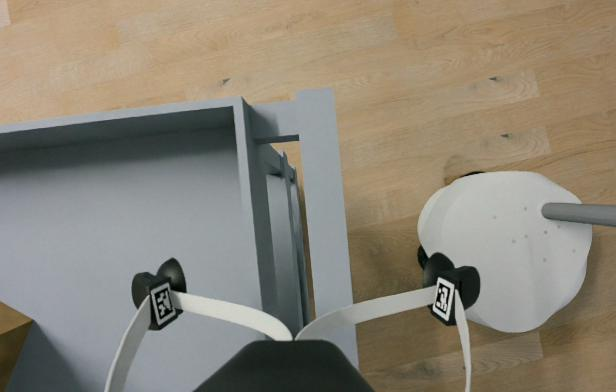

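>>> move --blocking false --r1 '{"base":{"translate_m":-0.14,"strafe_m":-0.07},"pace":"slow","contact_limits":{"translate_m":0.7}}' --r2 '{"joints":{"lift_m":0.93},"contact_limits":{"lift_m":0.2}}'

>>> wait --seconds 1

>>> move --blocking false --r2 '{"joints":{"gripper_m":0.0}}'

>>> wait --seconds 1.5

>>> wait --seconds 0.7 --cameras '["r1_head_left_camera","r2_head_left_camera","r2_head_camera"]'

>>> zoom_image --camera "r2_head_left_camera" --region '[130, 150, 330, 430]'

Scene clock: 729.27 s.
move: r1 moving; r2 moving
r1.base_odometry: x=-2.820 y=+1.798 heading=-0.100
r1.turned_by_wheels: +0.003
r1.turned_by_imu: +0.006
r1.base_tilt: forward=-1.6 right=+1.2
r1.lidar_m: 0.64 3.42 2.33 4.74 2.14 1.44 1.33 1.36 1.12 1.04 0.95 0.73
r1.base_status: translate_m moving; strafe_m moving
r1.joint_positions: lift_m=+0.850 arm_m=+0.257 wrist_yaw_rad=+0.019 wrist_pitch_rad=+0.003 wrist_roll_rad=+0.000 gripper_m=-0.034
r1.joint_status: not commanded
r1.measured_speeds: translate_m=-0.048 strafe_m=-0.024 rotate_rad=+0.001 lift_m=+0.000 arm_m=+0.000 wrist_yaw_rad=+0.000 wrist_pitch_rad=+0.000 wrist_roll_rad=+0.000
r1.motor_effort: lift_m=+24(24) arm_m=-7(7) wheel_0=+12(13) wheel_1=-3(3) wheel_2=+22(24)
r1.servo_current: wrist_yaw_rad=111(137) wrist_pitch_rad=33(52) wrist_roll_rad=39(72) gripper_m=65(65)
r1.contact_limits: arm_m 1; translate_m 0.7
r1.hand_pose: x=+0.7182 y=-0.0819 z=+1.0269 quat_wxyz=(+1.000, +0.000, +0.001, +0.009) (m; r1's base frame)
r1.wrist_depth_mm: - - 248 235 229 220 213 / - - 248 234 230 221 215 / - - 249 236 231 221 215 / - - 251 169 231 222 215 / - - 251 237 231 223 217 / - - 179 177 231 224 216 / - 150 253 178 145 222 218
r2.base_odometry: x=+0.390 y=-0.384 heading=-2.344
r2.turned_by_wheels: +0.000
r2.turned_by_imu: +0.000
r2.base_tilt: forward=-0.7 right=+0.0
r2.lidar_m: 0.45 0.46 2.31 1.95 1.96 1.73 1.54 1.54 1.83 2.76 2.76 0.50
r2.base_status: not commanded
r2.joint_positions: lift_m=+0.953 arm_m=+0.333 wrist_yaw_rad=+0.002 wrist_pitch_rad=+1.567 wrist_roll_rad=+1.568 gripper_m=+0.141
r2.joint_status: lift_m moving
r2.measured_speeds: translate_m=+0.000 strafe_m=+0.000 rotate_rad=+0.000 lift_m=-0.124 arm_m=+0.000 wrist_yaw_rad=+0.000 wrist_pitch_rad=+0.000 wrist_roll_rad=+0.000
r2.motor_effort: lift_m=+12(16) arm_m=+7(7) wheel_0=+3(3) wheel_1=+4(5) wheel_2=-3(4)
r2.servo_current: wrist_yaw_rad=46(59) wrist_pitch_rad=39(46) wrist_roll_rad=46(52) gripper_m=52(52)
r2.contact_limits: lift_m 0.2
r2.hand_pose: x=+0.5051 y=-0.0874 z=+0.8431 quat_wxyz=(+0.502, +0.500, +0.500, -0.498) (m; r2's base frame)
r2.wrist_depth_mm: 1060 1078 1042 1060 1078 1060 1042 / 1078 1060 239 233 1060 1060 1042 / 244 252 234 209 1042 1060 1060 / - - 223 208 1042 - 809 / - - 219 210 1078 - - / - 189 210 209 212 187 - / - - - - 1060 1078 1042
pictures: none

Scene clock: 729.93 s.
earlier move: r1 moving; r2 done
r1.base_odometry: x=-2.874 y=+1.778 heading=-0.100
r1.turned_by_wheels: +0.000
r1.turned_by_imu: +0.041
r1.base_tilt: forward=-1.6 right=+1.2
r1.lidar_m: 0.64 3.49 2.38 4.75 1.96 1.39 1.27 1.33 1.05 1.02 0.92 0.73
r1.base_status: translate_m moving; strafe_m moving
r1.joint_positions: lift_m=+0.850 arm_m=+0.257 wrist_yaw_rad=+0.019 wrist_pitch_rad=+0.003 wrist_roll_rad=+0.000 gripper_m=-0.034
r1.joint_status: not commanded
r1.measured_speeds: translate_m=-0.087 strafe_m=-0.043 rotate_rad=+0.009 lift_m=+0.000 arm_m=-0.002 wrist_yaw_rad=+0.000 wrist_pitch_rad=+0.000 wrist_roll_rad=+0.000
r1.motor_effort: lift_m=+24(24) arm_m=-7(8) wheel_0=+17(17) wheel_1=+1(3) wheel_2=+20(28)
r1.servo_current: wrist_yaw_rad=104(137) wrist_pitch_rad=46(52) wrist_roll_rad=26(72) gripper_m=65(72)
r1.contact_limits: arm_m 1; translate_m 0.7
r1.hand_pose: x=+0.7181 y=-0.0819 z=+1.0269 quat_wxyz=(+1.000, +0.000, +0.001, +0.009) (m; r1's base frame)
r1.wrist_depth_mm: - - 248 235 228 220 213 / - - 249 235 230 221 216 / - - 251 236 230 220 216 / - - 252 169 231 223 216 / - - 251 236 231 223 216 / - - 178 167 231 223 217 / - 150 254 178 145 223 217
r2.base_odometry: x=+0.390 y=-0.384 heading=-2.344
r2.turned_by_wheels: +0.000
r2.turned_by_imu: +0.000
r2.base_tilt: forward=-0.6 right=+0.1
r2.lidar_m: 0.45 0.47 2.28 1.96 1.94 1.76 1.52 1.54 1.85 2.74 2.75 0.52
r2.base_status: not commanded
r2.joint_positions: lift_m=+0.930 arm_m=+0.333 wrist_yaw_rad=+0.002 wrist_pitch_rad=+1.567 wrist_roll_rad=+1.568 gripper_m=+0.141
r2.joint_status: all done
r2.measured_speeds: all 0
r2.motor_effort: lift_m=+14(16) arm_m=+7(7) wheel_0=+3(4) wheel_1=+4(5) wheel_2=-3(4)
r2.servo_current: wrist_yaw_rad=59(59) wrist_pitch_rad=33(46) wrist_roll_rad=46(65) gripper_m=46(52)
r2.contact_limits: lift_m 0.2
r2.hand_pose: x=+0.5051 y=-0.0874 z=+0.8201 quat_wxyz=(+0.502, +0.500, +0.500, -0.498) (m; r2's base frame)
r2.wrist_depth_mm: 1060 1042 1042 1042 1025 1025 1025 / 1042 211 206 181 1025 1025 1008 / 230 - 206 182 1008 1042 1008 / - - 193 182 1060 - 809 / - - 210 182 1042 - - / - 189 186 182 196 186 - / - - - - 1060 1042 1042
wait: 0.67 of 1 s (r2 has come to rest)
pictures: none

Scene clock: 730.43 s.
earlier move: r1 moving
move: r2 moving
r1.base_odometry: x=-2.920 y=+1.760 heading=-0.100
r1.turned_by_wheels: +0.000
r1.turned_by_imu: +0.037
r1.base_tilt: forward=-1.6 right=+1.2
r1.lidar_m: 0.63 3.57 2.41 4.79 1.88 1.32 1.25 1.31 1.04 0.99 0.94 0.71
r1.base_status: translate_m moving; strafe_m moving
r1.joint_positions: lift_m=+0.850 arm_m=+0.257 wrist_yaw_rad=+0.019 wrist_pitch_rad=+0.003 wrist_roll_rad=+0.000 gripper_m=-0.034
r1.joint_status: not commanded
r1.measured_speeds: translate_m=-0.080 strafe_m=-0.039 rotate_rad=-0.003 lift_m=+0.000 arm_m=+0.000 wrist_yaw_rad=+0.000 wrist_pitch_rad=+0.000 wrist_roll_rad=+0.000
r1.motor_effort: lift_m=+24(24) arm_m=-7(7) wheel_0=+11(19) wheel_1=+3(4) wheel_2=+25(27)
r1.servo_current: wrist_yaw_rad=98(117) wrist_pitch_rad=39(46) wrist_roll_rad=20(78) gripper_m=72(72)
r1.contact_limits: arm_m 1; translate_m 0.7
r1.hand_pose: x=+0.7182 y=-0.0819 z=+1.0269 quat_wxyz=(+1.000, +0.000, +0.001, +0.009) (m; r1's base frame)
r1.wrist_depth_mm: - - 249 234 228 219 213 / - - 250 235 229 220 214 / - - 251 235 230 220 214 / - - 252 168 230 222 215 / - - 252 237 232 224 216 / - - 182 167 230 221 216 / - 154 252 173 146 221 218
r2.base_odometry: x=+0.390 y=-0.384 heading=-2.344
r2.turned_by_wheels: +0.000
r2.turned_by_imu: +0.000
r2.base_tilt: forward=-0.6 right=+0.1
r2.lidar_m: 0.46 0.47 2.28 1.97 1.97 1.77 1.54 1.54 1.84 2.76 2.76 0.51
r2.base_status: not commanded
r2.joint_positions: lift_m=+0.930 arm_m=+0.333 wrist_yaw_rad=+0.002 wrist_pitch_rad=+1.567 wrist_roll_rad=+1.568 gripper_m=+0.129
r2.joint_status: gripper_m moving
r2.measured_speeds: all 0
r2.motor_effort: lift_m=+14(14) arm_m=+7(7) wheel_0=+3(3) wheel_1=+4(5) wheel_2=-3(3)
r2.servo_current: wrist_yaw_rad=39(59) wrist_pitch_rad=33(46) wrist_roll_rad=52(52) gripper_m=78(91)
r2.contact_limits: lift_m 0.2
r2.hand_pose: x=+0.5051 y=-0.0874 z=+0.8201 quat_wxyz=(+0.502, +0.500, +0.500, -0.498) (m; r2's base frame)
r2.wrist_depth_mm: 1042 1042 1042 1025 1025 1025 1008 / 1025 212 207 181 1042 1025 1025 / 230 - 206 181 1042 1025 1025 / - - 193 182 1042 - 809 / - - 213 181 1042 - - / - 187 194 182 190 - - / - - - - 1042 1042 1025
pictures: none

Scene clock: 731.93 s.
earlier move: r1 done; r2 moving
r1.base_odometry: x=-2.953 y=+1.748 heading=-0.100
r1.turned_by_wheels: +0.000
r1.turned_by_imu: +0.028
r1.base_tilt: forward=-1.6 right=+1.2
r1.lidar_m: 0.64 3.61 2.43 4.80 1.77 1.27 1.24 1.31 1.03 0.98 0.92 0.73
r1.base_status: done
r1.joint_positions: lift_m=+0.850 arm_m=+0.257 wrist_yaw_rad=+0.019 wrist_pitch_rad=+0.003 wrist_roll_rad=+0.000 gripper_m=-0.034
r1.joint_status: not commanded
r1.measured_speeds: all 0
r1.motor_effort: lift_m=+24(24) arm_m=-7(7) wheel_0=+15(19) wheel_1=+4(6) wheel_2=+15(27)
r1.servo_current: wrist_yaw_rad=98(130) wrist_pitch_rad=46(52) wrist_roll_rad=52(78) gripper_m=65(72)
r1.contact_limits: arm_m 1; translate_m 0.7
r1.hand_pose: x=+0.7182 y=-0.0819 z=+1.0269 quat_wxyz=(+1.000, +0.000, +0.001, +0.009) (m; r1's base frame)
r1.wrist_depth_mm: - - 249 171 229 219 212 / - - 251 235 229 220 213 / - - 252 236 230 221 213 / - - 252 167 231 221 215 / - - 253 237 230 223 216 / - - 182 172 229 222 216 / - 160 252 168 146 222 216
r2.base_odometry: x=+0.390 y=-0.384 heading=-2.344
r2.turned_by_wheels: +0.000
r2.turned_by_imu: +0.000
r2.base_tilt: forward=-0.7 right=+0.1
r2.lidar_m: 0.44 0.47 2.28 1.95 1.98 1.75 1.54 1.54 1.84 2.75 2.74 0.48
r2.base_status: not commanded
r2.joint_positions: lift_m=+0.929 arm_m=+0.333 wrist_yaw_rad=+0.002 wrist_pitch_rad=+1.567 wrist_roll_rad=+1.568 gripper_m=+0.002
r2.joint_status: gripper_m moving
r2.measured_speeds: all 0
r2.motor_effort: lift_m=+25(25) arm_m=+6(7) wheel_0=+3(3) wheel_1=+4(5) wheel_2=-3(4)
r2.servo_current: wrist_yaw_rad=39(59) wrist_pitch_rad=46(46) wrist_roll_rad=52(59) gripper_m=221(351)
r2.contact_limits: lift_m 0.2
r2.hand_pose: x=+0.5051 y=-0.0874 z=+0.8192 quat_wxyz=(+0.502, +0.500, +0.500, -0.498) (m; r2's base frame)
r2.wrist_depth_mm: 1042 1042 1025 1008 1008 1025 1008 / 202 204 194 198 1042 1008 1025 / - - 185 174 1042 1025 1025 / - - - 174 1025 - 798 / - - 191 175 1042 - - / - 166 183 246 176 - - / - 135 - - 1025 1060 1025
wait: 1.50 s; no rest
pictures: none

Scene clock: 732.27 s.
earlier move: r2 done
r1.base_odometry: x=-2.953 y=+1.748 heading=-0.100
r1.turned_by_wheels: +0.000
r1.turned_by_imu: +0.000
r1.base_tilt: forward=-1.6 right=+1.3
r1.lidar_m: 0.62 3.59 2.44 4.80 1.79 1.29 1.22 1.28 1.01 0.96 0.91 0.72
r1.base_status: done
r1.joint_positions: lift_m=+0.850 arm_m=+0.257 wrist_yaw_rad=+0.019 wrist_pitch_rad=+0.003 wrist_roll_rad=+0.000 gripper_m=-0.034
r1.joint_status: not commanded
r1.measured_speeds: all 0
r1.on_its_own: wrist_yaw_rad is at rest, and its servo_current (117 mA) is outside its rest range (0 to 104 mA)
r1.motor_effort: lift_m=+24(24) arm_m=-7(7) wheel_0=+15(19) wheel_1=+4(6) wheel_2=+15(27)
r1.servo_current: wrist_yaw_rad=117(130) wrist_pitch_rad=46(52) wrist_roll_rad=46(78) gripper_m=65(72)
r1.contact_limits: arm_m 1; translate_m 0.7
r1.hand_pose: x=+0.7182 y=-0.0819 z=+1.0269 quat_wxyz=(+1.000, +0.000, +0.001, +0.009) (m; r1's base frame)
r1.wrist_depth_mm: - - 248 173 228 219 212 / - - 249 234 228 219 214 / - - 251 236 229 220 213 / - - 251 168 230 220 213 / - - 252 236 230 223 215 / - - 182 167 231 223 216 / - 154 253 174 146 221 216
r2.base_odometry: x=+0.390 y=-0.384 heading=-2.344
r2.turned_by_wheels: +0.000
r2.turned_by_imu: +0.000
r2.base_tilt: forward=-0.6 right=+0.1
r2.lidar_m: 0.45 0.47 2.28 1.96 1.99 1.77 1.56 1.54 1.80 2.75 2.75 0.51
r2.base_status: not commanded
r2.joint_positions: lift_m=+0.929 arm_m=+0.333 wrist_yaw_rad=+0.002 wrist_pitch_rad=+1.567 wrist_roll_rad=+1.568 gripper_m=+0.002
r2.joint_status: all done
r2.measured_speeds: all 0
r2.motor_effort: lift_m=+25(25) arm_m=+6(7) wheel_0=+3(3) wheel_1=+5(5) wheel_2=-4(4)
r2.servo_current: wrist_yaw_rad=46(59) wrist_pitch_rad=39(46) wrist_roll_rad=46(59) gripper_m=195(351)
r2.contact_limits: lift_m 0.2
r2.hand_pose: x=+0.5051 y=-0.0874 z=+0.8192 quat_wxyz=(+0.502, +0.500, +0.500, -0.498) (m; r2's base frame)
r2.wrist_depth_mm: 1025 1008 1025 1025 1025 1025 1008 / 203 201 198 198 1008 1008 1025 / - - 185 175 1025 1025 1008 / - - - 174 1008 - 820 / - - 191 175 1042 - - / - 167 183 246 176 - - / - 135 - - 1042 1008 1042
wait: 0.33 of 0.7 s (r2 has come to rest)
pictures: r1_head_left_camera, r2_head_camera, r2_head_left_camera
Images, in order (width x height): r1_head_left_camera 420x672, r2_head_camera 420x560, r2_head_left_camera 420x672.

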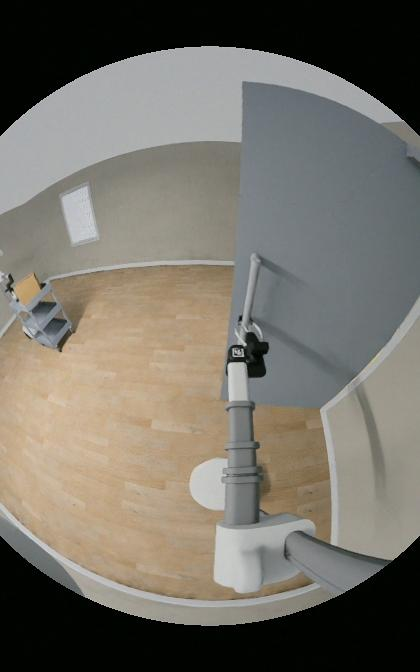

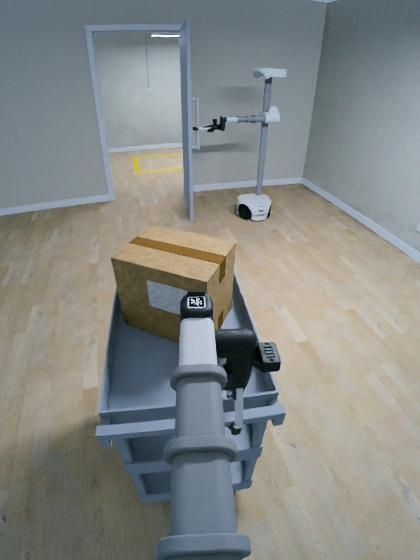

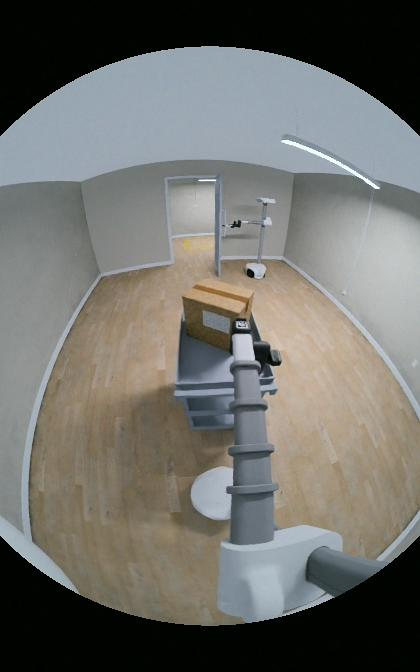

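Scaled by 1.800 from the camera's 420x672 image, which has a finer 600x960 frame.

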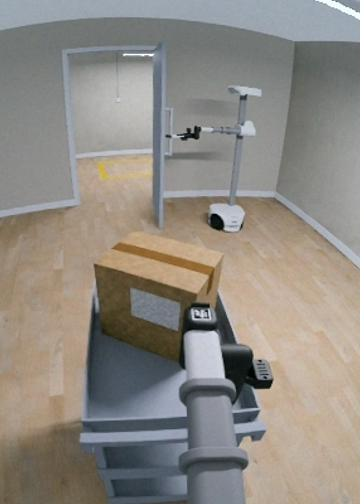

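>>> move --blocking false --r2 '{"base":{"rotate_rad":0.22},"pace":"slow","contact_limits":{"rotate_rad":0.8}}'

>>> wait --seconds 2 --cameras '["r2_wrist_camera","r2_head_left_camera","r2_head_camera"]'

Scene clock: 738.97 s.
move: r2 moving
r1.base_odometry: x=-2.953 y=+1.748 heading=-0.100
r1.turned_by_wheels: +0.000
r1.turned_by_imu: +0.000
r1.base_tilt: forward=-1.5 right=+1.3
r1.lidar_m: 0.63 3.60 2.44 4.80 1.78 1.30 1.23 1.30 1.00 0.98 0.91 0.73
r1.base_status: not commanded
r1.joint_positions: lift_m=+0.850 arm_m=+0.257 wrist_yaw_rad=+0.019 wrist_pitch_rad=+0.003 wrist_roll_rad=+0.000 gripper_m=-0.034
r1.joint_status: not commanded
r1.measured_speeds: all 0
r1.motor_effort: lift_m=+24(24) arm_m=-7(7) wheel_0=+15(16) wheel_1=+4(4) wheel_2=+15(15)
r1.servo_current: wrist_yaw_rad=130(137) wrist_pitch_rad=46(46) wrist_roll_rad=52(65) gripper_m=59(72)
r1.contact_limits: arm_m 1; translate_m 0.7
r1.hand_pose: x=+0.7182 y=-0.0819 z=+1.0269 quat_wxyz=(+1.000, +0.000, +0.001, +0.009) (m; r1's base frame)
r1.wrist_depth_mm: - - 250 171 228 219 213 / - - 249 235 229 220 213 / - - 251 236 229 220 214 / - - 252 167 230 221 213 / - - 252 236 232 222 215 / - - 182 170 230 222 216 / - 154 253 173 146 222 216
r2.base_odometry: x=+0.390 y=-0.384 heading=-2.222
r2.turned_by_wheels: +0.123
r2.turned_by_imu: +0.119
r2.base_tilt: forward=-0.7 right=+0.1
r2.lidar_m: 0.47 0.51 2.19 1.93 2.04 1.69 1.52 1.55 2.00 2.76 2.81 0.49
r2.base_status: rotate_rad moving
r2.joint_positions: lift_m=+0.929 arm_m=+0.333 wrist_yaw_rad=-0.002 wrist_pitch_rad=+1.568 wrist_roll_rad=+1.571 gripper_m=+0.002
r2.joint_status: not commanded
r2.measured_speeds: translate_m=+0.001 strafe_m=+0.000 rotate_rad=+0.465 lift_m=+0.000 arm_m=+0.000 wrist_yaw_rad=-0.011 wrist_pitch_rad=+0.000 wrist_roll_rad=+0.012
r2.motor_effort: lift_m=+25(25) arm_m=+7(7) wheel_0=-8(14) wheel_1=-9(9) wheel_2=-16(16)
r2.servo_current: wrist_yaw_rad=46(59) wrist_pitch_rad=39(46) wrist_roll_rad=46(65) gripper_m=182(195)
r2.contact_limits: lift_m 0.2; rotate_rad 0.8
r2.hand_pose: x=+0.5044 y=-0.0874 z=+0.8192 quat_wxyz=(+0.500, +0.501, +0.499, -0.500) (m; r2's base frame)
r2.wrist_depth_mm: 187 1025 1025 991 1042 1025 1025 / 224 216 208 200 177 1042 1025 / - - - 224 176 1042 1042 / - - - 245 177 - - / - - 191 1025 - - - / - 160 182 549 177 - - / - - - - 1025 1060 1060
pictures: none

Scene clock: 739.70 s.
earlier move: r2 done
r1.base_odometry: x=-2.953 y=+1.748 heading=-0.100
r1.turned_by_wheels: +0.000
r1.turned_by_imu: +0.000
r1.base_tilt: forward=-1.5 right=+1.2
r1.lidar_m: 0.62 3.60 2.45 4.79 1.79 1.29 1.23 1.29 1.01 0.97 0.92 0.73
r1.base_status: not commanded
r1.joint_positions: lift_m=+0.850 arm_m=+0.257 wrist_yaw_rad=+0.019 wrist_pitch_rad=+0.003 wrist_roll_rad=+0.000 gripper_m=-0.034
r1.joint_status: not commanded
r1.measured_speeds: all 0
r1.on_its_own: wrist_yaw_rad is at rest, and its servo_current (124 mA) is outside its rest range (0 to 104 mA)
r1.motor_effort: lift_m=+24(24) arm_m=-7(7) wheel_0=+16(16) wheel_1=+4(4) wheel_2=+15(15)
r1.servo_current: wrist_yaw_rad=124(137) wrist_pitch_rad=33(52) wrist_roll_rad=52(65) gripper_m=59(72)
r1.contact_limits: arm_m 1; translate_m 0.7
r1.hand_pose: x=+0.7182 y=-0.0819 z=+1.0269 quat_wxyz=(+1.000, +0.000, +0.001, +0.009) (m; r1's base frame)
r1.wrist_depth_mm: - - 248 171 229 219 213 / - - 249 235 229 219 214 / - - 250 235 230 220 214 / - - 252 167 230 221 213 / - - 253 236 232 224 216 / - - 182 170 230 223 216 / - 154 253 173 146 222 216
r2.base_odometry: x=+0.390 y=-0.384 heading=-2.126
r2.turned_by_wheels: +0.095
r2.turned_by_imu: +0.093
r2.base_tilt: forward=-0.6 right=+0.1
r2.lidar_m: 0.49 0.56 2.06 1.94 2.06 1.62 1.53 1.59 2.18 2.75 2.87 0.47
r2.base_status: done
r2.joint_positions: lift_m=+0.929 arm_m=+0.333 wrist_yaw_rad=-0.004 wrist_pitch_rad=+1.568 wrist_roll_rad=+1.574 gripper_m=+0.002
r2.joint_status: not commanded
r2.measured_speeds: all 0
r2.motor_effort: lift_m=+25(25) arm_m=+7(7) wheel_0=-7(14) wheel_1=-5(9) wheel_2=-10(16)
r2.servo_current: wrist_yaw_rad=39(59) wrist_pitch_rad=46(46) wrist_roll_rad=46(65) gripper_m=169(195)
r2.contact_limits: lift_m 0.2; rotate_rad 0.8
r2.hand_pose: x=+0.5043 y=-0.0874 z=+0.8192 quat_wxyz=(+0.499, +0.503, +0.497, -0.501) (m; r2's base frame)
r2.wrist_depth_mm: - 208 198 1042 1025 1025 1025 / - - - 202 202 1025 1008 / - - - 1025 177 1025 1008 / - - - 1042 177 - - / - - 183 1025 177 - - / - 160 180 1042 178 - - / - - - - 1042 1025 1025
wait: 0.73 of 2 s (r2 has come to rest)
pictures: r2_head_camera, r2_head_left_camera, r2_wrist_camera
Images, in order (width x height): r2_head_camera 420x560, r2_head_left_camera 420x672, r2_wrist_camera 616x392.

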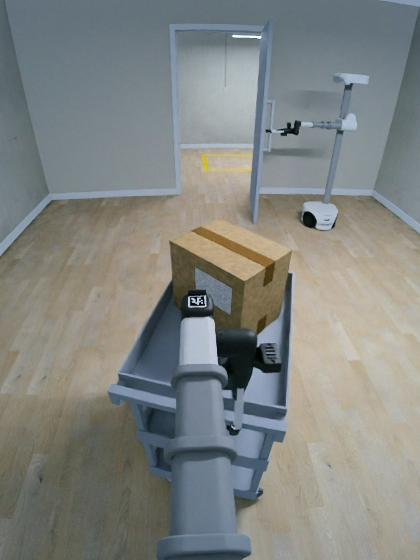

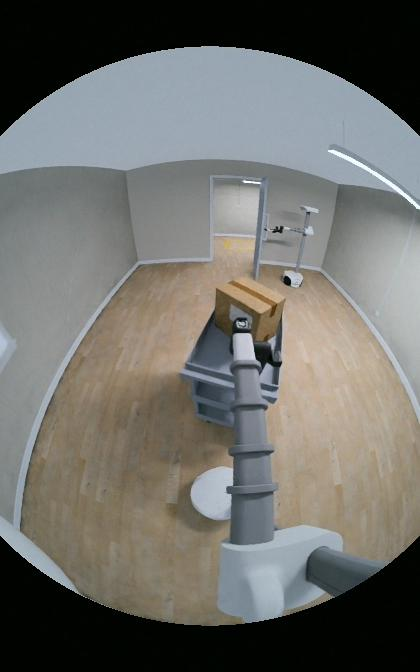

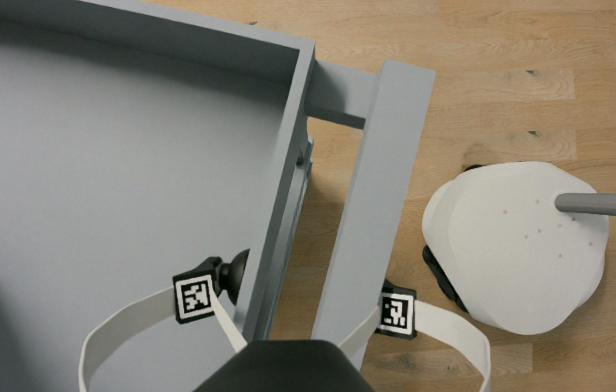

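>>> move --blocking false --r2 '{"base":{"strafe_m":-0.14},"pace":"slow","contact_limits":{"strafe_m":0.8}}'

>>> wait --seconds 2.2 --cameras '["r2_wrist_camera","r2_head_camera"]'

Scene clock: 744.90 s.
move: r2 moving
r1.base_odometry: x=-2.953 y=+1.748 heading=-0.100
r1.turned_by_wheels: +0.000
r1.turned_by_imu: +0.000
r1.base_tilt: forward=-1.6 right=+1.2
r1.lidar_m: 0.63 3.60 2.45 4.80 1.80 1.30 1.23 1.30 1.02 0.96 0.89 0.73
r1.base_status: not commanded
r1.joint_positions: lift_m=+0.850 arm_m=+0.257 wrist_yaw_rad=+0.019 wrist_pitch_rad=+0.003 wrist_roll_rad=+0.000 gripper_m=-0.034
r1.joint_status: not commanded
r1.measured_speeds: all 0
r1.motor_effort: lift_m=+24(24) arm_m=-7(7) wheel_0=+15(16) wheel_1=+4(4) wheel_2=+15(15)
r1.servo_current: wrist_yaw_rad=104(117) wrist_pitch_rad=39(46) wrist_roll_rad=39(65) gripper_m=65(72)
r1.contact_limits: arm_m 1; translate_m 0.7
r1.hand_pose: x=+0.7182 y=-0.0819 z=+1.0269 quat_wxyz=(+1.000, +0.000, +0.001, +0.009) (m; r1's base frame)
r1.wrist_depth_mm: - - 249 171 229 218 213 / - - 249 234 229 220 213 / - - 250 236 230 220 213 / - - 251 167 231 222 213 / - - 253 236 230 222 216 / - - 182 170 231 221 216 / - 154 253 172 146 221 217
r2.base_odometry: x=+0.378 y=-0.377 heading=-2.127
r2.turned_by_wheels: +0.000
r2.turned_by_imu: +0.000
r2.base_tilt: forward=-0.6 right=+0.1
r2.lidar_m: 0.47 0.57 2.07 1.98 2.08 1.62 1.53 1.58 2.14 2.74 2.82 0.44
r2.base_status: strafe_m moving
r2.joint_positions: lift_m=+0.929 arm_m=+0.333 wrist_yaw_rad=-0.004 wrist_pitch_rad=+1.568 wrist_roll_rad=+1.574 gripper_m=+0.002
r2.joint_status: not commanded
r2.measured_speeds: translate_m=-0.001 strafe_m=-0.057 rotate_rad=+0.005 lift_m=+0.000 arm_m=+0.000 wrist_yaw_rad=+0.000 wrist_pitch_rad=+0.000 wrist_roll_rad=+0.000
r2.motor_effort: lift_m=+25(25) arm_m=+7(7) wheel_0=+5(8) wheel_1=-10(11) wheel_2=+0(8)
r2.servo_current: wrist_yaw_rad=52(59) wrist_pitch_rad=39(46) wrist_roll_rad=46(52) gripper_m=163(176)
r2.contact_limits: lift_m 0.2; strafe_m 0.8
r2.hand_pose: x=+0.5043 y=-0.0874 z=+0.8192 quat_wxyz=(+0.499, +0.503, +0.497, -0.501) (m; r2's base frame)
r2.wrist_depth_mm: 219 204 207 1025 1008 1008 991 / - - 229 202 191 1025 1025 / - - - 1008 176 1025 1025 / - - - 1042 177 - - / - - 202 1042 177 - - / - 160 180 1042 178 - - / - - - - 1042 1025 1060
pictures: none

Scene clock: 746.93 s.
earlier move: r2 done
r1.base_odometry: x=-2.953 y=+1.748 heading=-0.100
r1.turned_by_wheels: +0.000
r1.turned_by_imu: +0.000
r1.base_tilt: forward=-1.5 right=+1.2
r1.lidar_m: 0.63 3.61 2.41 4.79 1.75 1.30 1.24 1.31 1.02 0.97 0.91 0.73
r1.base_status: not commanded
r1.joint_positions: lift_m=+0.850 arm_m=+0.257 wrist_yaw_rad=+0.019 wrist_pitch_rad=+0.003 wrist_roll_rad=+0.000 gripper_m=-0.034
r1.joint_status: not commanded
r1.measured_speeds: all 0
r1.on_its_own: wrist_yaw_rad is at rest, and its servo_current (117 mA) is outside its rest range (0 to 104 mA)
r1.motor_effort: lift_m=+24(24) arm_m=-7(7) wheel_0=+15(16) wheel_1=+4(4) wheel_2=+15(15)
r1.servo_current: wrist_yaw_rad=117(130) wrist_pitch_rad=46(52) wrist_roll_rad=59(65) gripper_m=65(72)
r1.contact_limits: arm_m 1; translate_m 0.7
r1.hand_pose: x=+0.7182 y=-0.0819 z=+1.0269 quat_wxyz=(+1.000, +0.000, +0.001, +0.009) (m; r1's base frame)
r1.wrist_depth_mm: - - 249 171 227 219 213 / - - 250 235 229 220 214 / - - 251 235 229 220 213 / - - 252 167 230 221 214 / - - 252 237 231 223 215 / - - 182 170 230 223 216 / - 154 253 173 146 222 216
r2.base_odometry: x=+0.271 y=-0.311 heading=-2.126
r2.turned_by_wheels: +0.001
r2.turned_by_imu: +0.001
r2.base_tilt: forward=-0.7 right=+0.1
r2.lidar_m: 0.46 0.51 2.19 2.09 2.20 1.60 1.51 1.60 2.17 2.60 2.73 0.49
r2.base_status: done
r2.joint_positions: lift_m=+0.929 arm_m=+0.333 wrist_yaw_rad=-0.003 wrist_pitch_rad=+1.568 wrist_roll_rad=+1.571 gripper_m=+0.002
r2.joint_status: not commanded
r2.measured_speeds: all 0
r2.motor_effort: lift_m=+25(26) arm_m=+7(7) wheel_0=+7(10) wheel_1=-3(11) wheel_2=-1(8)
r2.servo_current: wrist_yaw_rad=39(59) wrist_pitch_rad=39(46) wrist_roll_rad=39(59) gripper_m=163(176)
r2.contact_limits: lift_m 0.2; strafe_m 0.8
r2.hand_pose: x=+0.5044 y=-0.0874 z=+0.8192 quat_wxyz=(+0.500, +0.502, +0.498, -0.500) (m; r2's base frame)
r2.wrist_depth_mm: 1042 1025 1025 1042 1008 1025 1025 / 194 193 191 201 1025 1025 1025 / - - 178 213 1008 1025 1025 / - - 197 1025 178 - - / - - 203 1025 960 - - / - 166 183 831 178 - - / - 135 - - 1042 1025 1025
wait: 2.03 of 2.2 s (r2 has come to rest)
pictures: r2_head_camera, r2_wrist_camera
Images, in order (width x height): r2_head_camera 420x560, r2_wrist_camera 616x392.

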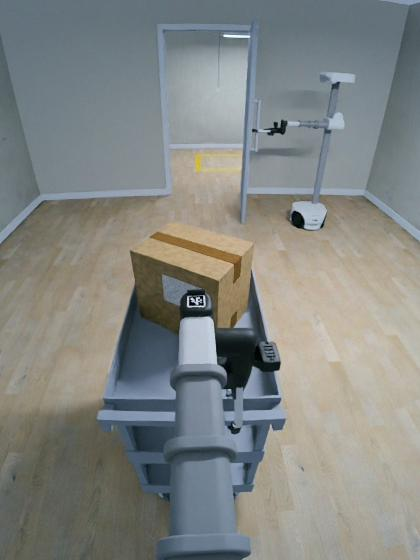

